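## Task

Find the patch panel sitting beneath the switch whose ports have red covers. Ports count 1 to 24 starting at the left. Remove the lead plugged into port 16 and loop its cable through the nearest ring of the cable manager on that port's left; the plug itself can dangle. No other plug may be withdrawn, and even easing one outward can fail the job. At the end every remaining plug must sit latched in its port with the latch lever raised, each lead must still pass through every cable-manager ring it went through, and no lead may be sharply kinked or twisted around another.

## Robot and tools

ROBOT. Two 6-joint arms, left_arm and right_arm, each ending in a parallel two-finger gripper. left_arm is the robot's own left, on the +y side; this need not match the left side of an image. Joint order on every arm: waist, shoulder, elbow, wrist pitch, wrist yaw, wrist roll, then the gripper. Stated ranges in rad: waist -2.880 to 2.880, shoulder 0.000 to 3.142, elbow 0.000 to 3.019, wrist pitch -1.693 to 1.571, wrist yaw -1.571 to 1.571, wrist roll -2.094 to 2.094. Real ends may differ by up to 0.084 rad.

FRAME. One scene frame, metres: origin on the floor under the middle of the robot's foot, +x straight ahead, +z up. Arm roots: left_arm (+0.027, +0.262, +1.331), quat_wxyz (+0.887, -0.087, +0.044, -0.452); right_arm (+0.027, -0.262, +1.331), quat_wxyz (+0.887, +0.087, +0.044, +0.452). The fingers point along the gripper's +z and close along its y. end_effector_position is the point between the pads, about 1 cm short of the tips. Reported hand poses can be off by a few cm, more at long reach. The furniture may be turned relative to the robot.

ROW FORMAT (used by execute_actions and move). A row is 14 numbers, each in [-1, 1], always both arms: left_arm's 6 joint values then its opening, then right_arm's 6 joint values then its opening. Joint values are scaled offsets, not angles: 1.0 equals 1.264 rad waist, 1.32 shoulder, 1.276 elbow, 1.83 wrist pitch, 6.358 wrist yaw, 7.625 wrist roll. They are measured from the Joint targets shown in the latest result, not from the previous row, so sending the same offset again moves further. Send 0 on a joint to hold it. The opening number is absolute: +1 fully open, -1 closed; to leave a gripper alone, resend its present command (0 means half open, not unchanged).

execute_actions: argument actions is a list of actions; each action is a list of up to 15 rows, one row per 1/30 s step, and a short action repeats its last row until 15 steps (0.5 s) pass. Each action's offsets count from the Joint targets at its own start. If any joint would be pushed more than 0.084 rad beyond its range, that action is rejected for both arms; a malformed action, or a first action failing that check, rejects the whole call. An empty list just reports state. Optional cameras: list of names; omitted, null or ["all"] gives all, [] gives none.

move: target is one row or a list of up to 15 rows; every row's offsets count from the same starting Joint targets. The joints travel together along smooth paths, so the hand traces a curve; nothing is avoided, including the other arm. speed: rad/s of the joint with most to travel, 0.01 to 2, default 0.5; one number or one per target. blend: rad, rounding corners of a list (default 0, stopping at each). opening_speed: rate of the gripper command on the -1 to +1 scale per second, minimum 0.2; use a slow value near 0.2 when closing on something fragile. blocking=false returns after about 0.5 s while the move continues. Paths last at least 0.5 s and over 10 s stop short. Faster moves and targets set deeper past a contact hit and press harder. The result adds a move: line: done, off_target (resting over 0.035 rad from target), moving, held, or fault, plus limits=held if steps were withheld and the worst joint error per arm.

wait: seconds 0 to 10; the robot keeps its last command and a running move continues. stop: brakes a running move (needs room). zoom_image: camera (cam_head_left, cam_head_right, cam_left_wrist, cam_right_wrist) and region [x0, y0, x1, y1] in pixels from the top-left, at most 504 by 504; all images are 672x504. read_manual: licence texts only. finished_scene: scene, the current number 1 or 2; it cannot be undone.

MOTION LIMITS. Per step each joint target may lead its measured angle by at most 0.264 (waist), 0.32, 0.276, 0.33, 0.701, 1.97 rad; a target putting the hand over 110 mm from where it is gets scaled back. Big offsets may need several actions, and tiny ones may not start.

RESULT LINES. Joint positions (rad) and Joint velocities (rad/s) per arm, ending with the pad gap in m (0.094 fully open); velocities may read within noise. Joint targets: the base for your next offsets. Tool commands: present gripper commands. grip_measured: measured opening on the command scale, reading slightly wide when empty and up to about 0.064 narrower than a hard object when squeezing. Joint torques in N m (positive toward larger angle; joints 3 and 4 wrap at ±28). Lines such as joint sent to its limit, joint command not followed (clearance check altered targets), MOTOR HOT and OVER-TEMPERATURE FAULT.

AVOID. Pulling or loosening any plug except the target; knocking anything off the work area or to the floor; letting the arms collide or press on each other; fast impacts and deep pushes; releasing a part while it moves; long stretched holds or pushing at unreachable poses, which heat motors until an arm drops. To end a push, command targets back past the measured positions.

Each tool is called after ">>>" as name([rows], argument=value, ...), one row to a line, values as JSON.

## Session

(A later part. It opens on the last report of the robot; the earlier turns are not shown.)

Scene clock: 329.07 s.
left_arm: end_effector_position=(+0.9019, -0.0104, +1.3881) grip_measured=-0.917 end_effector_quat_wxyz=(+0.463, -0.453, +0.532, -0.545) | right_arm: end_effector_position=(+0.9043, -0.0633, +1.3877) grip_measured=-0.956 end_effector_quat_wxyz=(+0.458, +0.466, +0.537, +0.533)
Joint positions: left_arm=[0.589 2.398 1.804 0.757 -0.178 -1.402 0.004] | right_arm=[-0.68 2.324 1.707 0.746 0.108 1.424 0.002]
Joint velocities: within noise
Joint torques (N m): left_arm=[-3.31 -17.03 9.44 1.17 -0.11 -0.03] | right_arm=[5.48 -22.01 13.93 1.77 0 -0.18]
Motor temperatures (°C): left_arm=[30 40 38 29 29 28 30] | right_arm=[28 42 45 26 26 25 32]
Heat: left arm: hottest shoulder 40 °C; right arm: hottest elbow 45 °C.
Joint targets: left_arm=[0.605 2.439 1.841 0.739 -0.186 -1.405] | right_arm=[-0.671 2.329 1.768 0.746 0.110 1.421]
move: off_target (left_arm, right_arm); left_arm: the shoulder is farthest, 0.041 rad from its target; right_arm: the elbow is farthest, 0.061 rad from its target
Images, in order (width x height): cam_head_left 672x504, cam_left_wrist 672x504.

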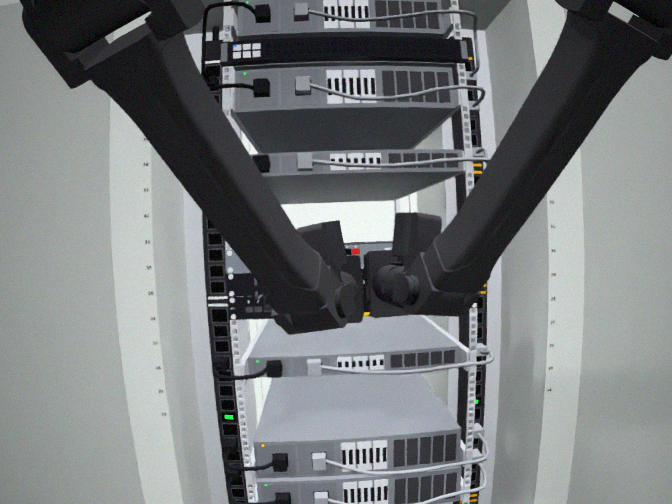

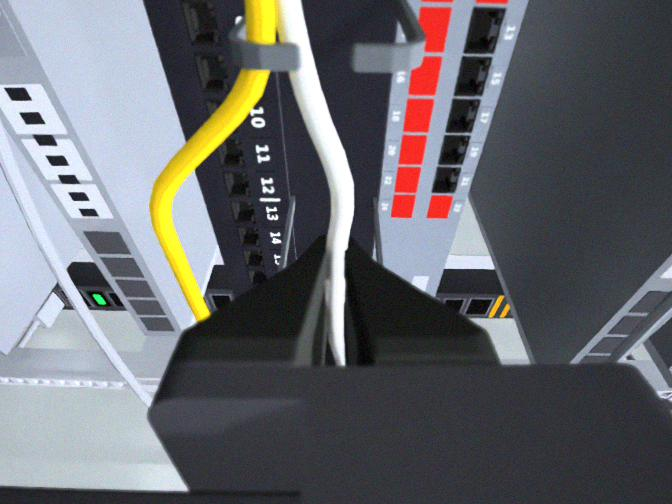

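>>> move(target=[0,0.0,0,0,0.0,0,-1,0,0.0045,0,0,0,0,-1], speed=0.08, cameras=["cam_right_wrist","cam_head_left"])

>>> zoom_image(camera="cam_head_left", region=[335, 265, 375, 295])

>>> zoom_image(camera="cam_right_wrist", region=[240, 160, 440, 310])

Scene clock: 330.13 s.
left_arm: end_effector_position=(+0.9019, -0.0103, +1.3881) grip_measured=-0.917 end_effector_quat_wxyz=(+0.464, -0.453, +0.532, -0.544) | right_arm: end_effector_position=(+0.9042, -0.0632, +1.3868) grip_measured=-0.956 end_effector_quat_wxyz=(+0.458, +0.466, +0.537, +0.533)
Joint positions: left_arm=[0.589 2.398 1.804 0.757 -0.178 -1.401 0.004] | right_arm=[-0.68 2.325 1.707 0.746 0.108 1.424 0.002]
Joint velocities: within noise
Joint torques (N m): left_arm=[-2.9 -17.2 9.22 1.13 -0.09 -0.06] | right_arm=[5.83 -21.71 13.86 1.77 -0.03 -0.18]
Motor temperatures (°C): left_arm=[30 40 38 29 29 28 30] | right_arm=[28 42 45 26 26 25 32]
Heat: left arm: hottest shoulder 40 °C; right arm: hottest elbow 45 °C.
Joint targets: left_arm=[0.605 2.439 1.841 0.739 -0.186 -1.405] | right_arm=[-0.671 2.335 1.768 0.746 0.110 1.421]
move: off_target (left_arm, right_arm); left_arm: the shoulder is farthest, 0.041 rad from its target; right_arm: the elbow is farthest, 0.061 rad from its target
Images, in order (width x height): cam_head_left 672x504, cam_right_wrist 672x504.

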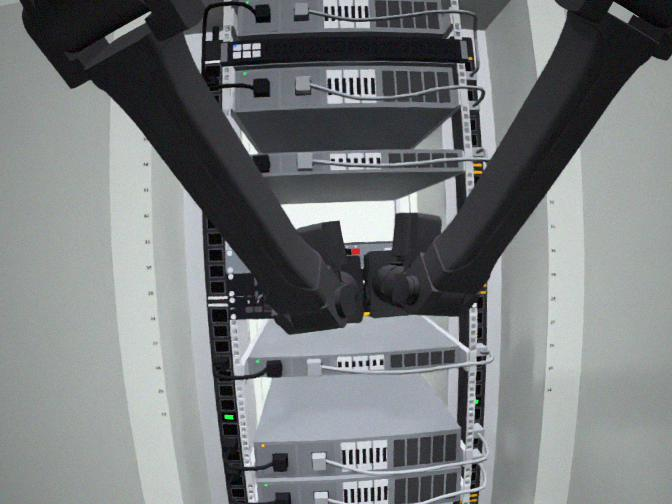

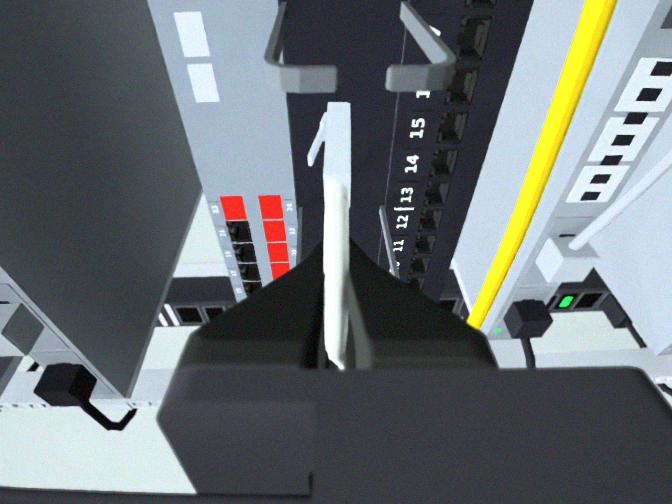

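Scaled by 12.600 from the camera's 672x504 image, which has a finer 960x720 frame.

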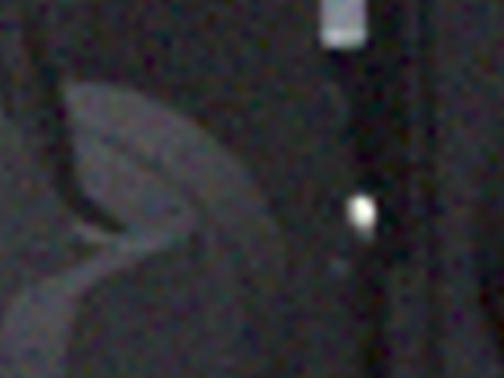

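Scaled by 2.520 from the camera's 672x504 image, which has a finer 960x720 frame.

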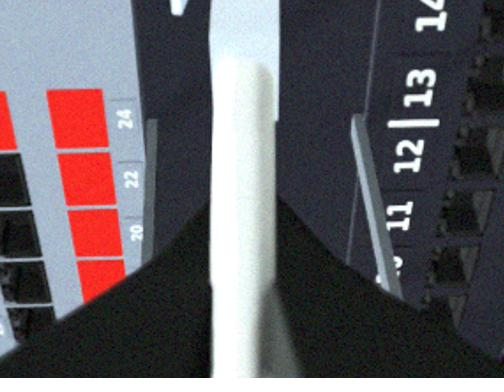

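>>> move(target=[0,0.0210,0.0462,-0.0219,0.0,0,-1,0,0.0190,0.0386,-0.0142,0,0,-1], speed=0.07, cameras=["cam_left_wrist","cam_right_wrist","cam_head_left"])

>>> zoom_image(camera="cam_head_left", region=[335, 265, 375, 295])

>>> zoom_image(camera="cam_right_wrist", region=[240, 160, 440, 310])

>>> zoom_image(camera="cam_left_wrist", region=[240, 160, 440, 310])

Scene clock: 331.70 s.
left_arm: end_effector_position=(+0.9133, -0.0089, +1.3839) grip_measured=-0.917 end_effector_quat_wxyz=(+0.464, -0.456, +0.535, -0.539) | right_arm: end_effector_position=(+0.9148, -0.0601, +1.3829) grip_measured=-0.956 end_effector_quat_wxyz=(+0.458, +0.467, +0.538, +0.531)
Joint positions: left_arm=[0.595 2.423 1.855 0.721 -0.18 -1.401 0.004] | right_arm=[-0.68 2.353 1.758 0.719 0.11 1.424 0.002]
Joint velocities: within noise
Joint torques (N m): left_arm=[-3.02 -16.91 9.98 0.94 -0.02 -0.04] | right_arm=[5.83 -21.89 13.82 1.8 -0.08 -0.15]
Motor temperatures (°C): left_arm=[30 40 38 29 29 28 30] | right_arm=[28 42 46 26 26 25 32]
Heat: left arm: hottest shoulder 40 °C; right arm: hottest elbow 46 °C.
Joint targets: left_arm=[0.606 2.466 1.900 0.699 -0.186 -1.405] | right_arm=[-0.671 2.360 1.817 0.719 0.110 1.421]
move: off_target (left_arm, right_arm); left_arm: the elbow is farthest, 0.045 rad from its target; right_arm: the elbow is farthest, 0.059 rad from its target
Images, in order (width x height): cam_head_left 672x504, cam_left_wrist 672x504, cam_right_wrist 672x504.

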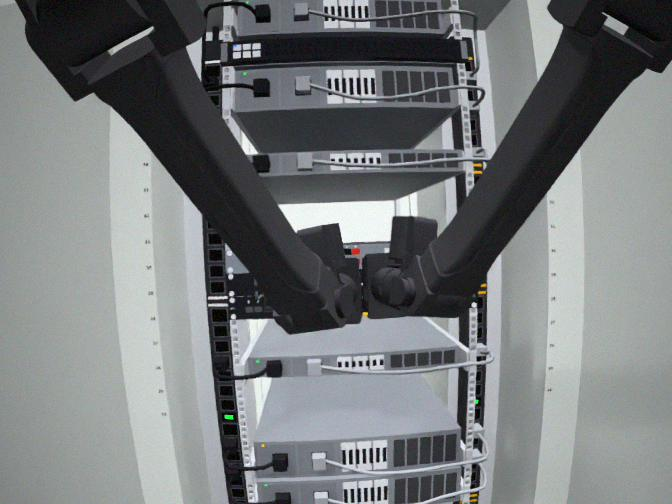

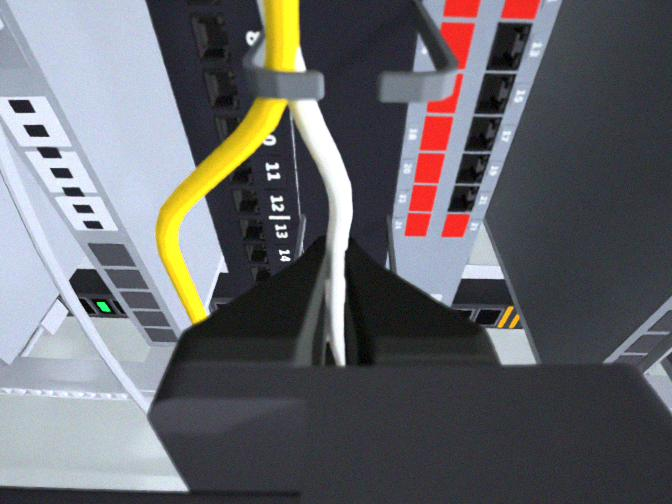

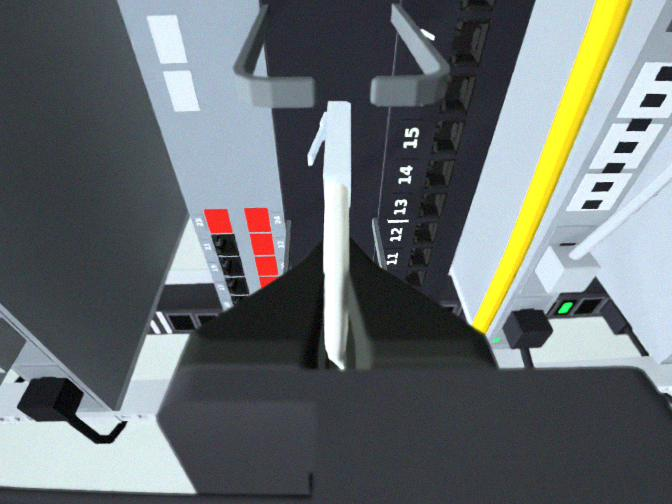

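Scaled by 12.600 from the camera's 672x504 image, which has a finer 960x720 frame.

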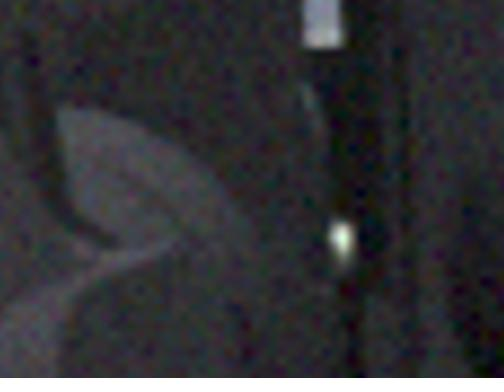

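Scaled by 2.520 from the camera's 672x504 image, which has a finer 960x720 frame.

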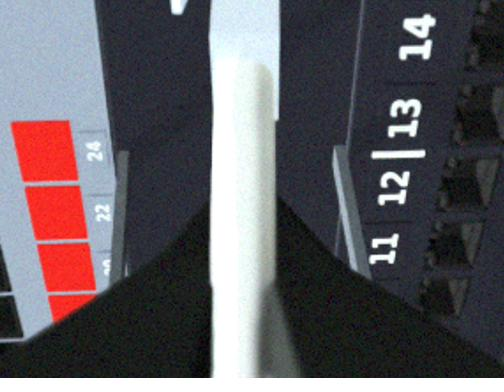

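Scaled by 2.520 from the camera's 672x504 image, which has a finer 960x720 frame.

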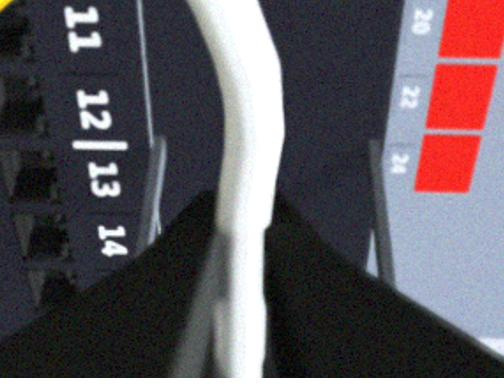

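>>> move([
  [0,0,0,0,0.0,0,-1,-0.0150,0,0,0,0,0,-1],
  [0,0.0046,0.0106,-0.005,0.0,0,-1,-0.0150,0.0042,0.0096,-0.0035,0,0,-1],
], speed=0.07, cameras=["cam_left_wrist","cam_right_wrist","cam_head_left"])

>>> zoom_image(camera="cam_head_left", region=[335, 265, 375, 295])

>>> zoom_image(camera="cam_right_wrist", region=[240, 160, 440, 310])

>>> zoom_image(camera="cam_left_wrist", region=[240, 160, 440, 310])

Scene clock: 333.10 s.
left_arm: end_effector_position=(+0.9161, -0.0102, +1.3827) grip_measured=-0.917 end_effector_quat_wxyz=(+0.463, -0.456, +0.536, -0.539) | right_arm: end_effector_position=(+0.9178, -0.0631, +1.3816) grip_measured=-0.956 end_effector_quat_wxyz=(+0.458, +0.469, +0.538, +0.530)
Joint positions: left_arm=[0.595 2.43 1.87 0.711 -0.179 -1.401 0.004] | right_arm=[-0.684 2.359 1.768 0.714 0.11 1.424 0.002]
Joint velocities: within noise
Joint torques (N m): left_arm=[-3.78 -17.85 9.78 1.31 -0.09 -0.05] | right_arm=[4.37 -22.36 13.96 1.74 -0.09 -0.16]
Motor temperatures (°C): left_arm=[30 40 38 29 29 28 30] | right_arm=[28 42 46 26 26 25 32]
Heat: left arm: hottest shoulder 40 °C; right arm: hottest elbow 46 °C.
Joint targets: left_arm=[0.606 2.472 1.914 0.690 -0.187 -1.405] | right_arm=[-0.690 2.365 1.830 0.713 0.110 1.421]
move: off_target (left_arm, right_arm); left_arm: the elbow is farthest, 0.044 rad from its target; right_arm: the elbow is farthest, 0.061 rad from its target
Images, in order (width x height): cam_head_left 672x504, cam_left_wrist 672x504, cam_right_wrist 672x504.

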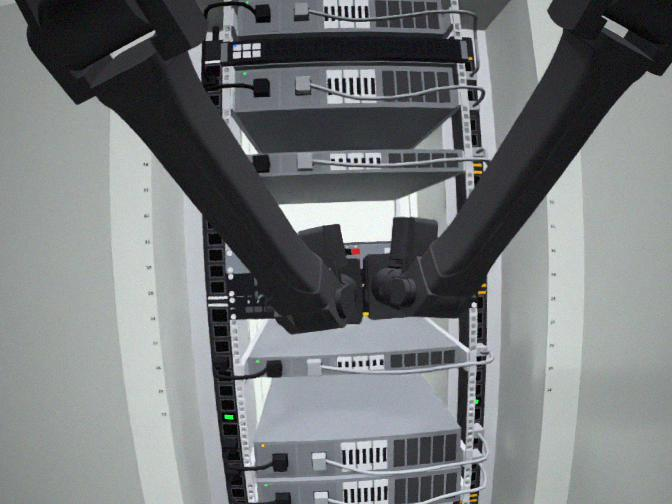

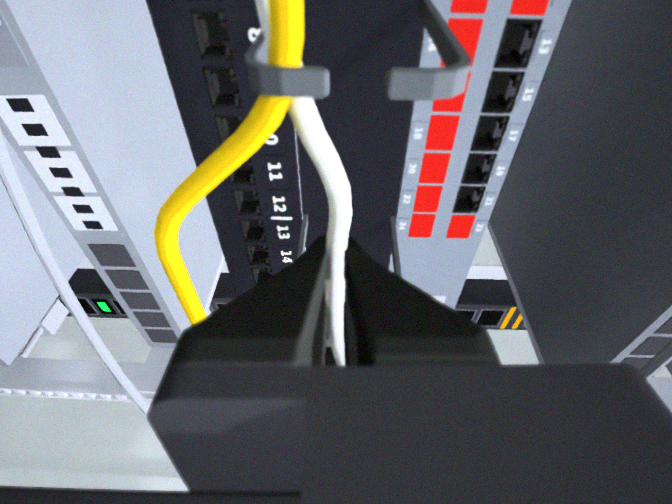

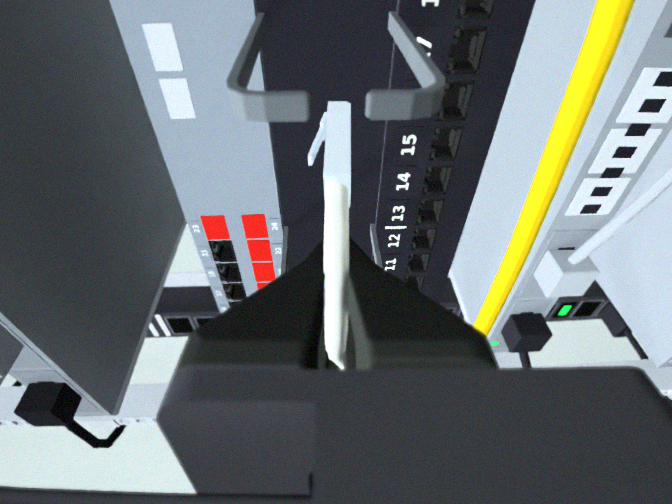

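Scaled by 12.600 from the camera's 672x504 image, which has a finer 960x720 frame.

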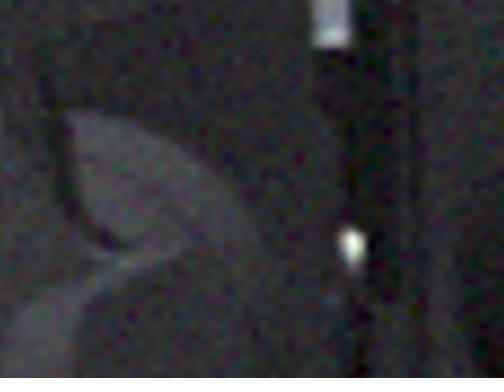

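Scaled by 2.520 from the camera's 672x504 image, which has a finer 960x720 frame.

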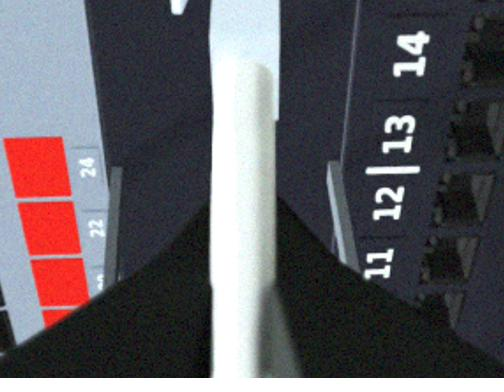

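Scaled by 2.520 from the camera's 672x504 image, which has a finer 960x720 frame.

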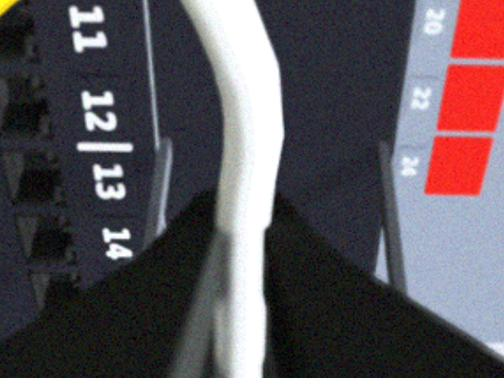

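>>> move([
  [0.012,0,0,0,0.0,0,-1,-0.004,0,0,0,0,0,-1],
  [0.012,0.0075,0.0,0,0.0,0,-1,-0.004,0.008,0,0,0,0,-1],
], speed=0.07, cameras=["cam_left_wrist","cam_right_wrist","cam_head_left"])

>>> zoom_image(camera="cam_head_left", region=[335, 265, 375, 295])

Scene clock: 334.40 s.
left_arm: end_effector_position=(+0.9170, -0.0092, +1.3819) grip_measured=-0.917 end_effector_quat_wxyz=(+0.463, -0.457, +0.535, -0.539) | right_arm: end_effector_position=(+0.9188, -0.0631, +1.3811) grip_measured=-0.956 end_effector_quat_wxyz=(+0.459, +0.469, +0.537, +0.530)
Joint positions: left_arm=[0.596 2.433 1.873 0.71 -0.179 -1.401 0.004] | right_arm=[-0.684 2.362 1.773 0.713 0.11 1.424 0.002]
Joint velocities: within noise
Joint torques (N m): left_arm=[-2.78 -17.44 9.65 1.28 -0.04 -0.05] | right_arm=[4.37 -21.54 13.65 1.69 -0.07 -0.15]
Motor temperatures (°C): left_arm=[30 40 38 29 29 28 31] | right_arm=[28 42 46 26 26 25 32]
Heat: left arm: hottest shoulder 40 °C; right arm: hottest elbow 46 °C.
Joint targets: left_arm=[0.621 2.482 1.914 0.690 -0.186 -1.405] | right_arm=[-0.695 2.376 1.830 0.713 0.110 1.421]
move: off_target (left_arm, right_arm); left_arm: the shoulder is farthest, 0.049 rad from its target; right_arm: the elbow is farthest, 0.057 rad from its target
Images, in order (width x height): cam_head_left 672x504, cam_left_wrist 672x504, cam_right_wrist 672x504.

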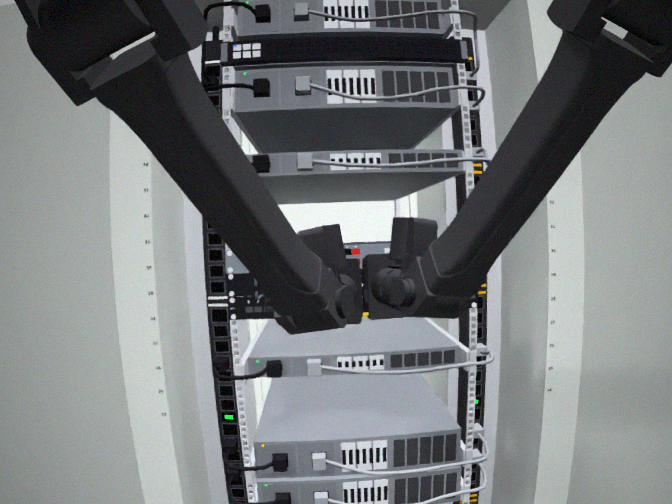

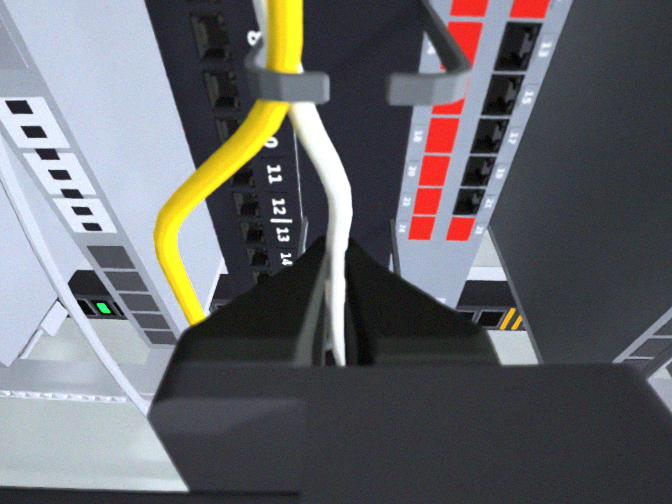

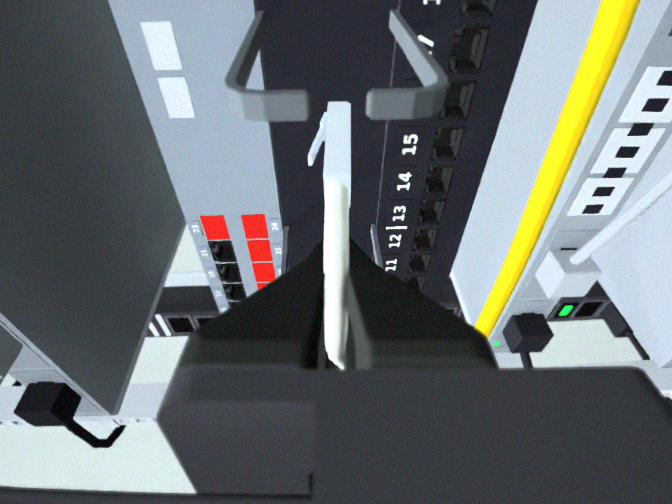

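Scaled by 12.600 from the camera's 672x504 image, which has a finer 960x720 frame.

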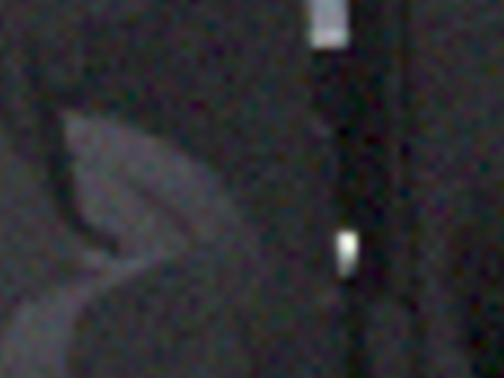

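>>> move(target=[0,0.005,0.0,0,0.0,0,-1,0,0.005,0,0,0,0,-1], speed=0.07, cameras=["cam_left_wrist","cam_head_left"])

>>> zoom_image(camera="cam_head_left", region=[335, 265, 375, 295])

Scene clock: 335.33 s.
left_arm: end_effector_position=(+0.9176, -0.0088, +1.3816) grip_measured=-0.917 end_effector_quat_wxyz=(+0.464, -0.457, +0.535, -0.539) | right_arm: end_effector_position=(+0.9194, -0.0629, +1.3806) grip_measured=-0.956 end_effector_quat_wxyz=(+0.459, +0.468, +0.537, +0.530)
Joint positions: left_arm=[0.597 2.435 1.876 0.71 -0.179 -1.401 0.004] | right_arm=[-0.684 2.365 1.777 0.713 0.11 1.424 0.002]
Joint velocities: within noise
Joint torques (N m): left_arm=[-2.37 -16.85 9.35 1.16 -0.1 -0.05] | right_arm=[4.07 -21.77 13.31 1.77 -0.07 -0.16]
Motor temperatures (°C): left_arm=[30 40 38 29 29 28 31] | right_arm=[28 42 46 26 26 25 32]
Heat: left arm: hottest shoulder 40 °C; right arm: hottest elbow 46 °C.
Joint targets: left_arm=[0.621 2.489 1.914 0.690 -0.187 -1.405] | right_arm=[-0.695 2.383 1.830 0.713 0.110 1.421]
move: off_target (left_arm, right_arm); left_arm: the shoulder is farthest, 0.054 rad from its target; right_arm: the elbow is farthest, 0.053 rad from its target
Images, in order (width x height): cam_head_left 672x504, cam_left_wrist 672x504.

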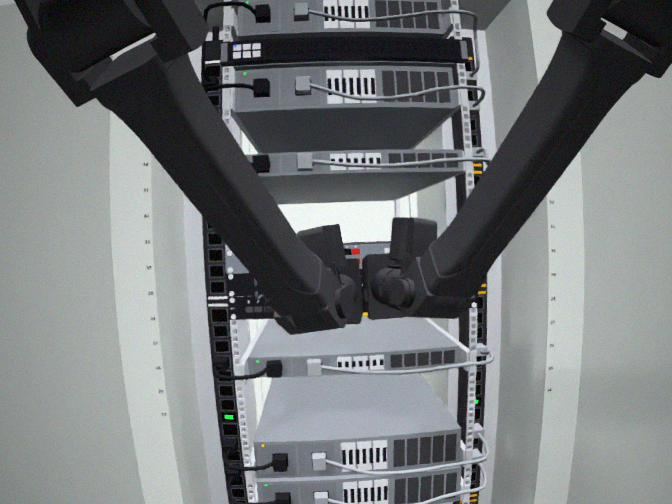

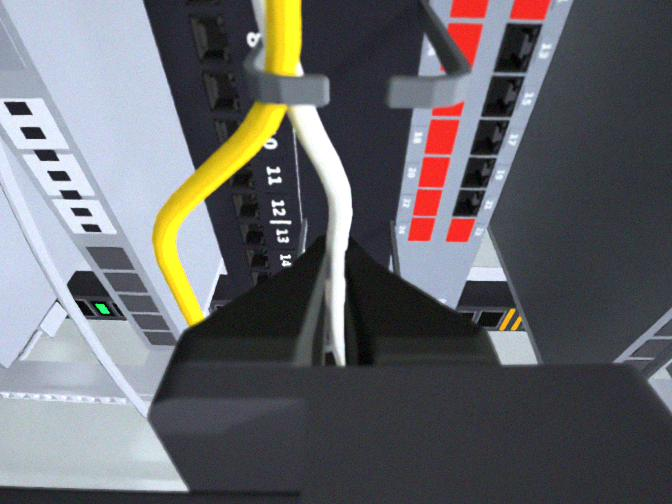

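Scaled by 12.600 from the camera's 672x504 image, which has a finer 960x720 frame.

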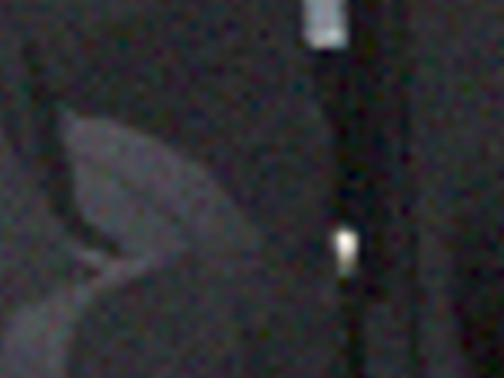

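>>> move(target=[-0.008,-0.0125,0.0,0,0.0,0,-1,0.006,-0.012,0,0,0,0,-1], speed=0.07, cameras=[])

>>> move(target=[0,0,0.0,0,0.0,0,-0.6,0,0,0,0,0,0,-1], opening_speed=0.3, cameras=["cam_left_wrist","cam_right_wrist","cam_head_left"])

>>> zoom_image(camera="cam_left_wrist", region=[240, 160, 440, 310])

Scene clock: 336.77 s.
left_arm: end_effector_position=(+0.9177, -0.0089, +1.3814) grip_measured=-0.917 end_effector_quat_wxyz=(+0.464, -0.457, +0.535, -0.539) | right_arm: end_effector_position=(+0.9195, -0.0628, +1.3808) grip_measured=-0.956 end_effector_quat_wxyz=(+0.459, +0.468, +0.537, +0.531)
Joint positions: left_arm=[0.597 2.435 1.876 0.71 -0.178 -1.401 0.004] | right_arm=[-0.684 2.365 1.777 0.713 0.109 1.424 0.002]
Joint velocities: within noise
Joint torques (N m): left_arm=[-3.55 -18.26 9.61 1.24 -0.08 -0.07] | right_arm=[4.66 -22.53 13.3 1.69 -0.07 -0.17]
Motor temperatures (°C): left_arm=[30 39 38 29 29 28 31] | right_arm=[28 43 46 26 26 25 32]
Heat: left arm: hottest shoulder 39 °C; right arm: hottest elbow 46 °C.
Joint targets: left_arm=[0.611 2.473 1.914 0.690 -0.186 -1.405] | right_arm=[-0.687 2.367 1.830 0.713 0.110 1.421]
move: off_target (left_arm, right_arm); left_arm: the elbow is farthest, 0.038 rad from its target; right_arm: the elbow is farthest, 0.053 rad from its target
No camera images: "cameras" was empty.

Scene clock: 338.40 s.
left_arm: end_effector_position=(+0.9182, -0.0088, +1.3827) grip_measured=-0.604 end_effector_quat_wxyz=(+0.464, -0.456, +0.534, -0.539) | right_arm: end_effector_position=(+0.9195, -0.0628, +1.3808) grip_measured=-0.956 end_effector_quat_wxyz=(+0.459, +0.468, +0.537, +0.531)
Joint positions: left_arm=[0.597 2.435 1.878 0.71 -0.178 -1.401 0.019] | right_arm=[-0.684 2.365 1.777 0.713 0.109 1.424 0.002]
Joint velocities: within noise
Joint torques (N m): left_arm=[-3.37 -17.38 9.37 1.09 -0.12 -0.02] | right_arm=[4.78 -22.59 13.29 1.77 -0.05 -0.16]
Motor temperatures (°C): left_arm=[30 39 38 29 29 27 30] | right_arm=[28 43 46 26 26 25 32]
Heat: left arm: hottest shoulder 39 °C; right arm: hottest elbow 46 °C.
Joint targets: left_arm=[0.611 2.473 1.914 0.690 -0.186 -1.405] | right_arm=[-0.687 2.367 1.830 0.713 0.110 1.421]
move: off_target (left_arm, right_arm); left_arm: the shoulder is farthest, 0.038 rad from its target; right_arm: the elbow is farthest, 0.053 rad from its target
Images, in order (width x height): cam_head_left 672x504, cam_left_wrist 672x504, cam_right_wrist 672x504.

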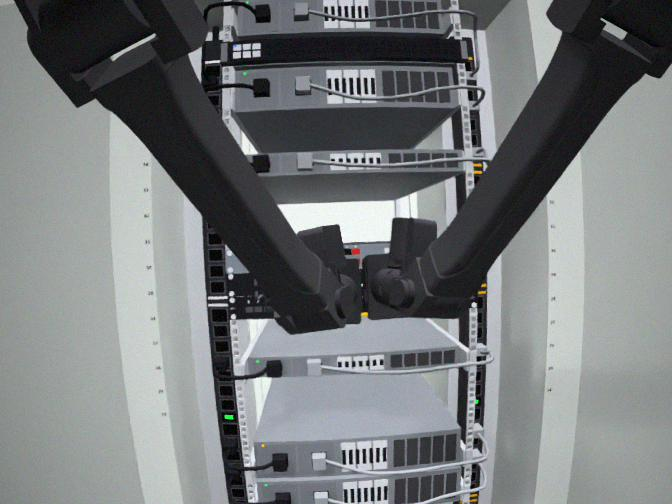

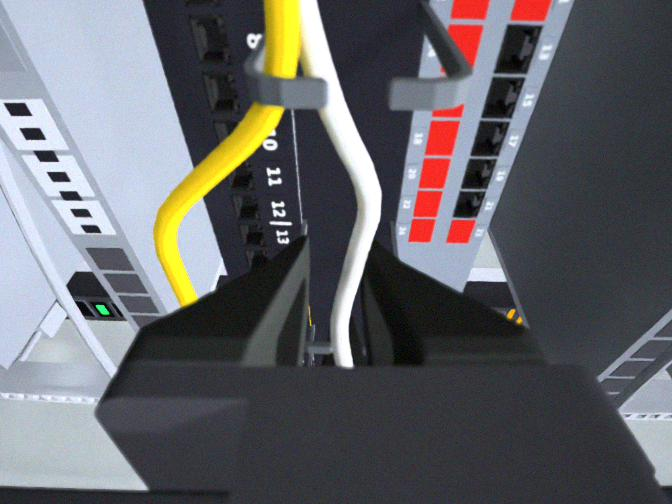

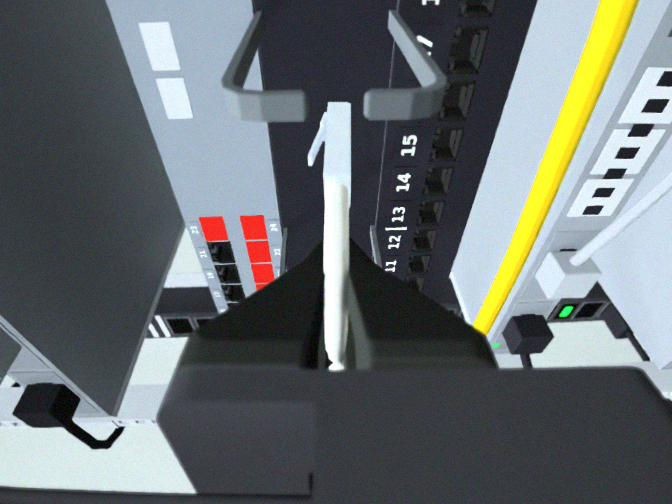

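Scaled by 2.520 from the camera's 672x504 image, which has a finer 960x720 frame.

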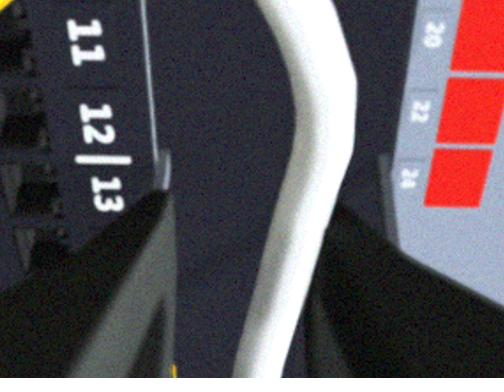

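>>> zoom_image(camera="cam_left_wrist", region=[290, 300, 390, 375])

Scaled by 5.040 from the camera's 672x504 image, which has a finer 960x720 frame.

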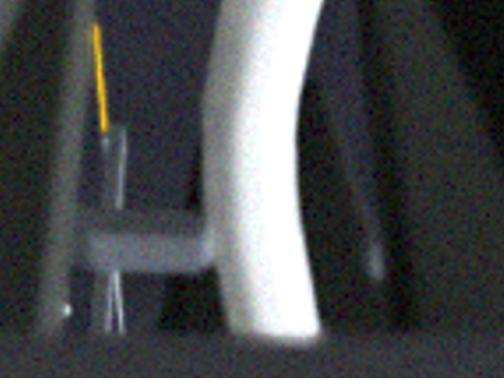

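>>> move(target=[-0.0332,-0.1288,-0.2406,0.1186,-0.0022,0,-0.6,0,0,0,0,0,0,-1], speed=0.2, cameras=["cam_left_wrist","cam_right_wrist","cam_head_left"])

>>> zoom_image(camera="cam_left_wrist", region=[240, 60, 440, 210])

>>> zoom_image(camera="cam_head_left", region=[335, 265, 375, 295])

Scene clock: 342.17 s.
left_arm: end_effector_position=(+0.8584, -0.0022, +1.3964) grip_measured=-0.603 end_effector_quat_wxyz=(+0.470, -0.452, +0.522, -0.550) | right_arm: end_effector_position=(+0.9196, -0.0635, +1.3807) grip_measured=-0.956 end_effector_quat_wxyz=(+0.460, +0.469, +0.537, +0.530)
Joint positions: left_arm=[0.575 2.311 1.614 0.886 -0.197 -1.401 0.019] | right_arm=[-0.685 2.365 1.777 0.713 0.112 1.424 0.002]
Joint velocities: within noise
Joint torques (N m): left_arm=[-4.01 -19.37 5.61 2.73 0.1 -0.08] | right_arm=[4.89 -22.71 13.34 1.73 -0.15 -0.16]
Motor temperatures (°C): left_arm=[30 39 38 29 29 27 30] | right_arm=[28 44 45 26 26 25 32]
Heat: left arm: hottest shoulder 39 °C; right arm: hottest elbow 45 °C.
Joint targets: left_arm=[0.569 2.303 1.607 0.907 -0.201 -1.405] | right_arm=[-0.687 2.367 1.830 0.713 0.110 1.421]
move: off_target (right_arm); right_arm: the elbow is farthest, 0.053 rad from its target
Images, in order (width x height): cam_head_left 672x504, cam_left_wrist 672x504, cam_right_wrist 672x504.

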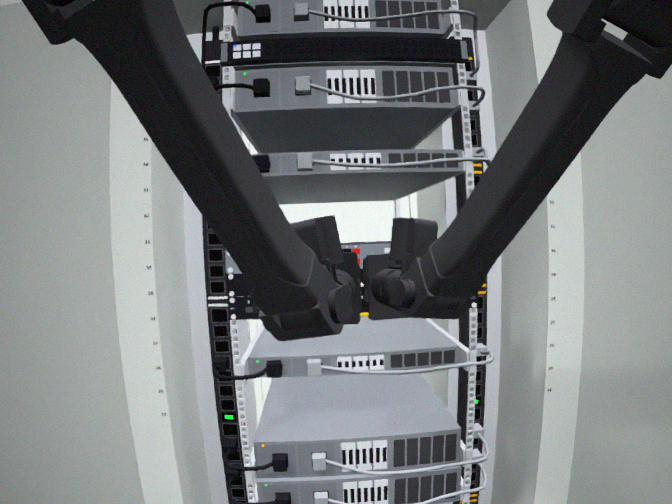

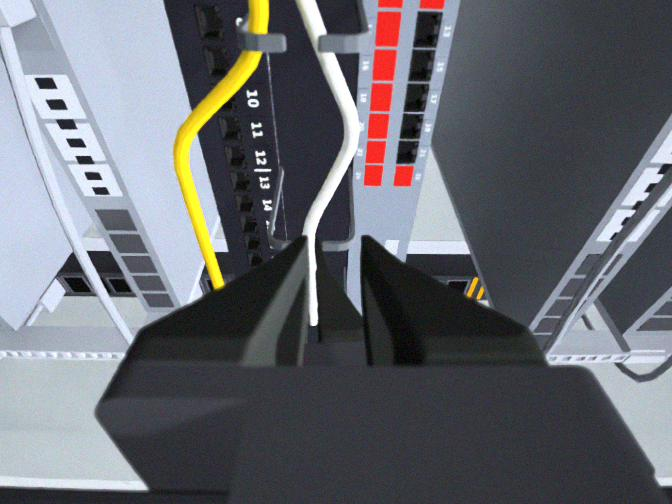

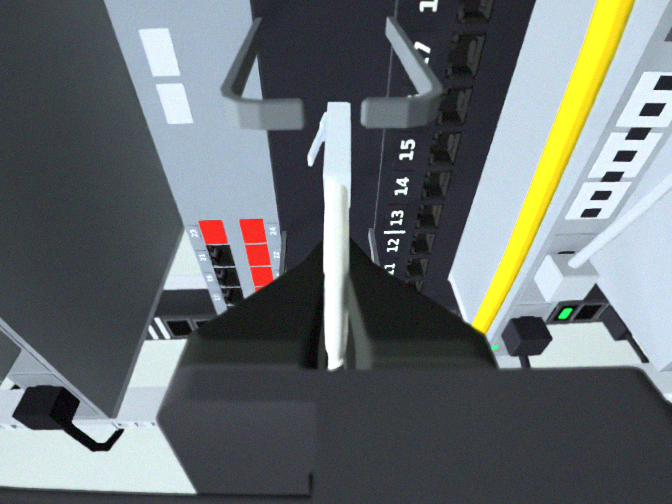

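Scaled by 2.520 from the camera's 672x504 image, which has a finer 960x720 frame.

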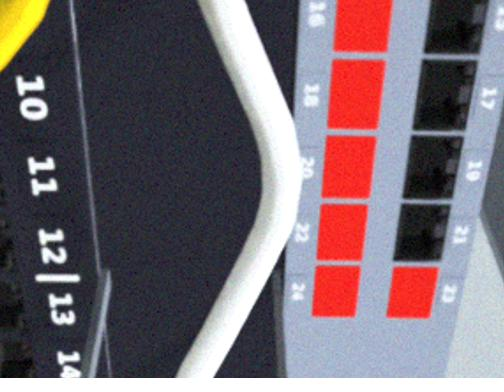

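Scaled by 12.600 from the camera's 672x504 image, which has a finer 960x720 frame.

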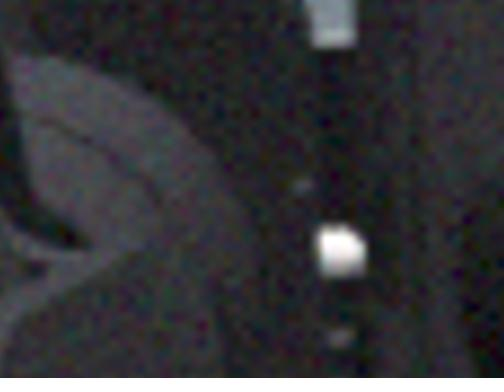

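>>> zoom_image(camera="cam_left_wrist", region=[250, 190, 370, 340])

>>> zoom_image(camera="cam_left_wrist", region=[220, 0, 370, 112])

Scaled by 3.360 from the camera's 672x504 image, which has a finer 960x720 frame.

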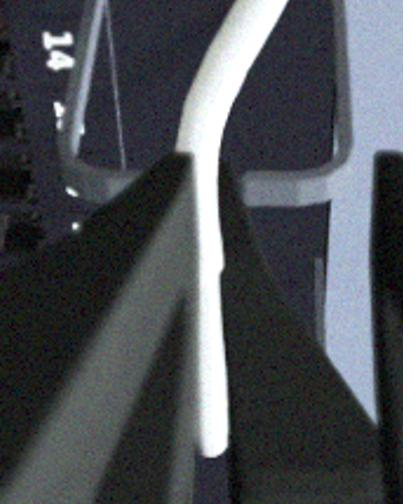

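Scaled by 3.360 from the camera's 672x504 image, which has a finer 960x720 frame.

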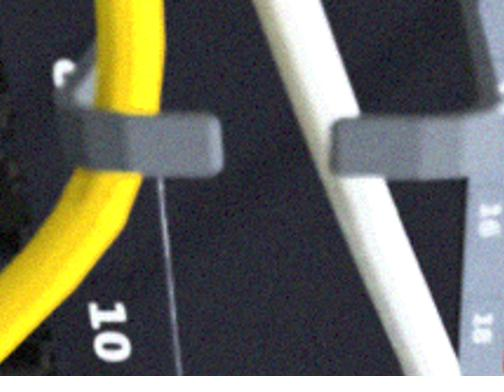

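>>> move(target=[0,0,0,0,0,0,-0.6,-0.006,0.0085,0,0,0,0,-1], speed=0.07, cameras=["cam_left_wrist","cam_right_wrist"])

>>> zoom_image(camera="cam_left_wrist", region=[250, 190, 370, 340])

Scene clock: 343.80 s.
left_arm: end_effector_position=(+0.8584, -0.0022, +1.3964) grip_measured=-0.603 end_effector_quat_wxyz=(+0.470, -0.452, +0.522, -0.550) | right_arm: end_effector_position=(+0.9199, -0.0653, +1.3790) grip_measured=-0.956 end_effector_quat_wxyz=(+0.460, +0.470, +0.537, +0.529)
Joint positions: left_arm=[0.575 2.311 1.614 0.886 -0.197 -1.401 0.019] | right_arm=[-0.687 2.366 1.777 0.713 0.112 1.424 0.002]
Joint velocities: within noise
Joint torques (N m): left_arm=[-4.25 -19.49 5.78 2.76 0.16 -0.06] | right_arm=[4.25 -21.77 13.3 1.73 -0.14 -0.16]
Motor temperatures (°C): left_arm=[30 40 38 29 29 27 30] | right_arm=[28 44 45 26 26 25 32]
Heat: left arm: hottest shoulder 40 °C; right arm: hottest elbow 45 °C.
Joint targets: left_arm=[0.569 2.303 1.607 0.907 -0.200 -1.405] | right_arm=[-0.695 2.378 1.830 0.713 0.110 1.421]
move: off_target (right_arm); right_arm: the elbow is farthest, 0.053 rad from its target
Images, in order (width x height): cam_left_wrist 672x504, cam_right_wrist 672x504.

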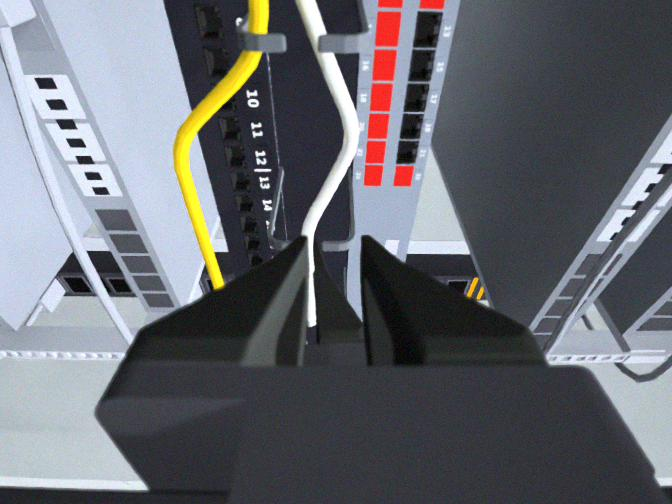

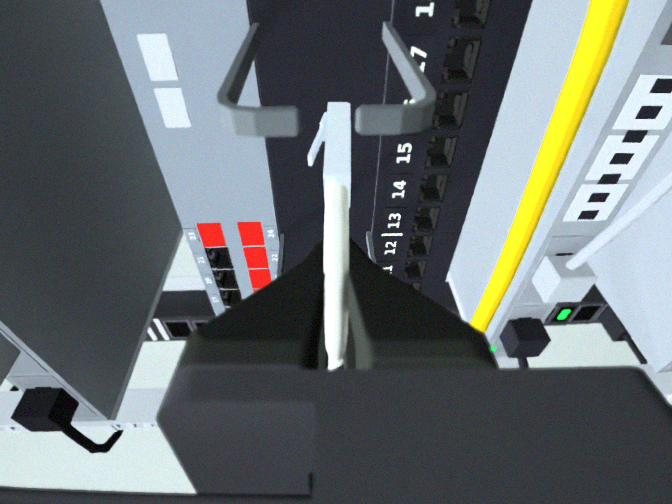

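Scaled by 3.360 from the camera's 672x504 image, which has a finer 960x720 frame.

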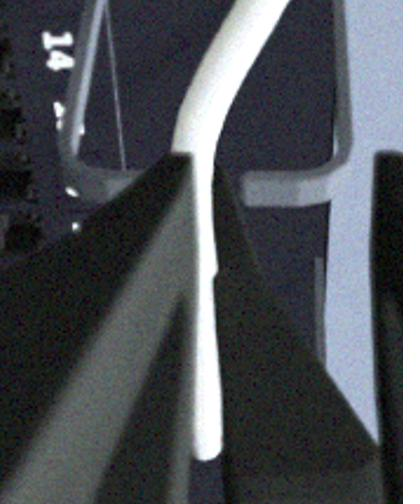

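>>> move(target=[0,0,0,0,0,0,-0.1,-0.002,0.0085,0,0,0,0,-1], speed=0.07, cameras=["cam_left_wrist","cam_right_wrist"])

>>> zoom_image(camera="cam_left_wrist", region=[250, 190, 370, 340])

Scene clock: 344.80 s.
left_arm: end_effector_position=(+0.8584, -0.0022, +1.3964) grip_measured=-0.103 end_effector_quat_wxyz=(+0.470, -0.452, +0.522, -0.550) | right_arm: end_effector_position=(+0.9198, -0.0655, +1.3777) grip_measured=-0.956 end_effector_quat_wxyz=(+0.460, +0.470, +0.537, +0.528)
Joint positions: left_arm=[0.575 2.311 1.614 0.886 -0.197 -1.401 0.042] | right_arm=[-0.687 2.368 1.777 0.713 0.112 1.424 0.002]
Joint velocities: within noise
Joint torques (N m): left_arm=[-4.95 -19.9 5.64 2.78 0.11 -0.01] | right_arm=[4.31 -21.01 13.24 1.74 -0.16 -0.16]
Motor temperatures (°C): left_arm=[30 40 38 29 29 27 30] | right_arm=[28 44 45 26 26 25 32]
Heat: left arm: hottest shoulder 40 °C; right arm: hottest elbow 45 °C.
Joint targets: left_arm=[0.569 2.303 1.607 0.907 -0.200 -1.405] | right_arm=[-0.698 2.389 1.830 0.713 0.110 1.421]
move: off_target (right_arm); right_arm: the elbow is farthest, 0.053 rad from its target
Images, in order (width x height): cam_left_wrist 672x504, cam_right_wrist 672x504.

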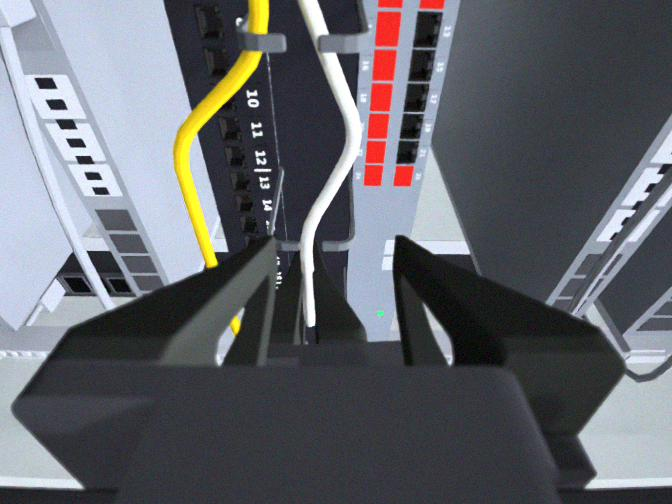

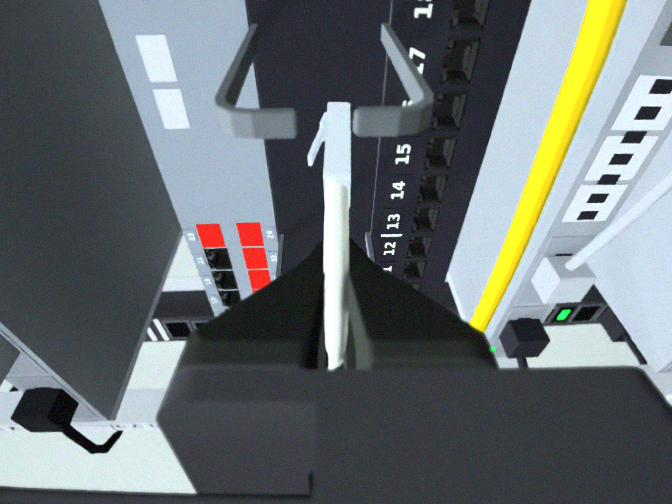

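Scaled by 3.360 from the camera's 672x504 image, which has a finer 960x720 frame.

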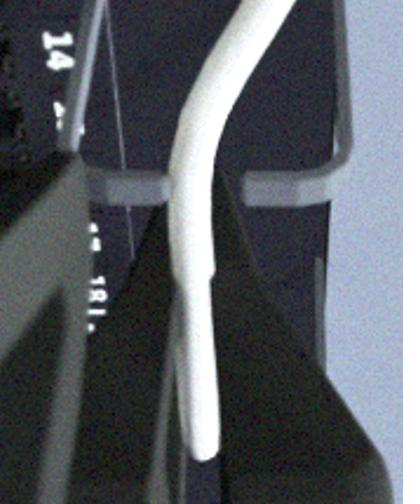

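>>> move(target=[0.0172,0.0663,0.1443,-0.0834,0.0004,0,-0.4,0,0,0,0,0,0,-1], speed=0.2, cameras=["cam_left_wrist"])

Scene clock: 347.87 s.
left_arm: end_effector_position=(+0.8879, -0.0112, +1.3911) grip_measured=-0.397 end_effector_quat_wxyz=(+0.463, -0.458, +0.535, -0.539) | right_arm: end_effector_position=(+0.9198, -0.0655, +1.3777) grip_measured=-0.956 end_effector_quat_wxyz=(+0.460, +0.470, +0.537, +0.528)
Joint positions: left_arm=[0.578 2.361 1.742 0.769 -0.197 -1.401 0.028] | right_arm=[-0.687 2.368 1.777 0.713 0.112 1.424 0.002]
Joint velocities: within noise
Joint torques (N m): left_arm=[-3.78 -17.49 10.02 1.4 0.21 -0.05] | right_arm=[4.01 -21.13 13.33 1.78 -0.16 -0.16]
Motor temperatures (°C): left_arm=[30 40 38 29 29 27 30] | right_arm=[28 43 45 26 26 25 32]
Heat: left arm: hottest shoulder 40 °C; right arm: hottest elbow 45 °C.
Joint targets: left_arm=[0.590 2.390 1.791 0.754 -0.198 -1.405] | right_arm=[-0.698 2.389 1.830 0.713 0.110 1.421]
move: off_target (left_arm, right_arm); left_arm: the elbow is farthest, 0.049 rad from its target; right_arm: the elbow is farthest, 0.053 rad from its target
Images, in order (width x height): cam_left_wrist 672x504.

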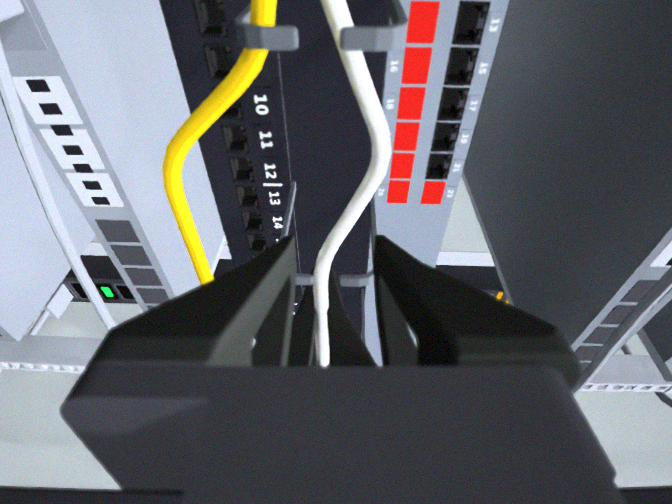

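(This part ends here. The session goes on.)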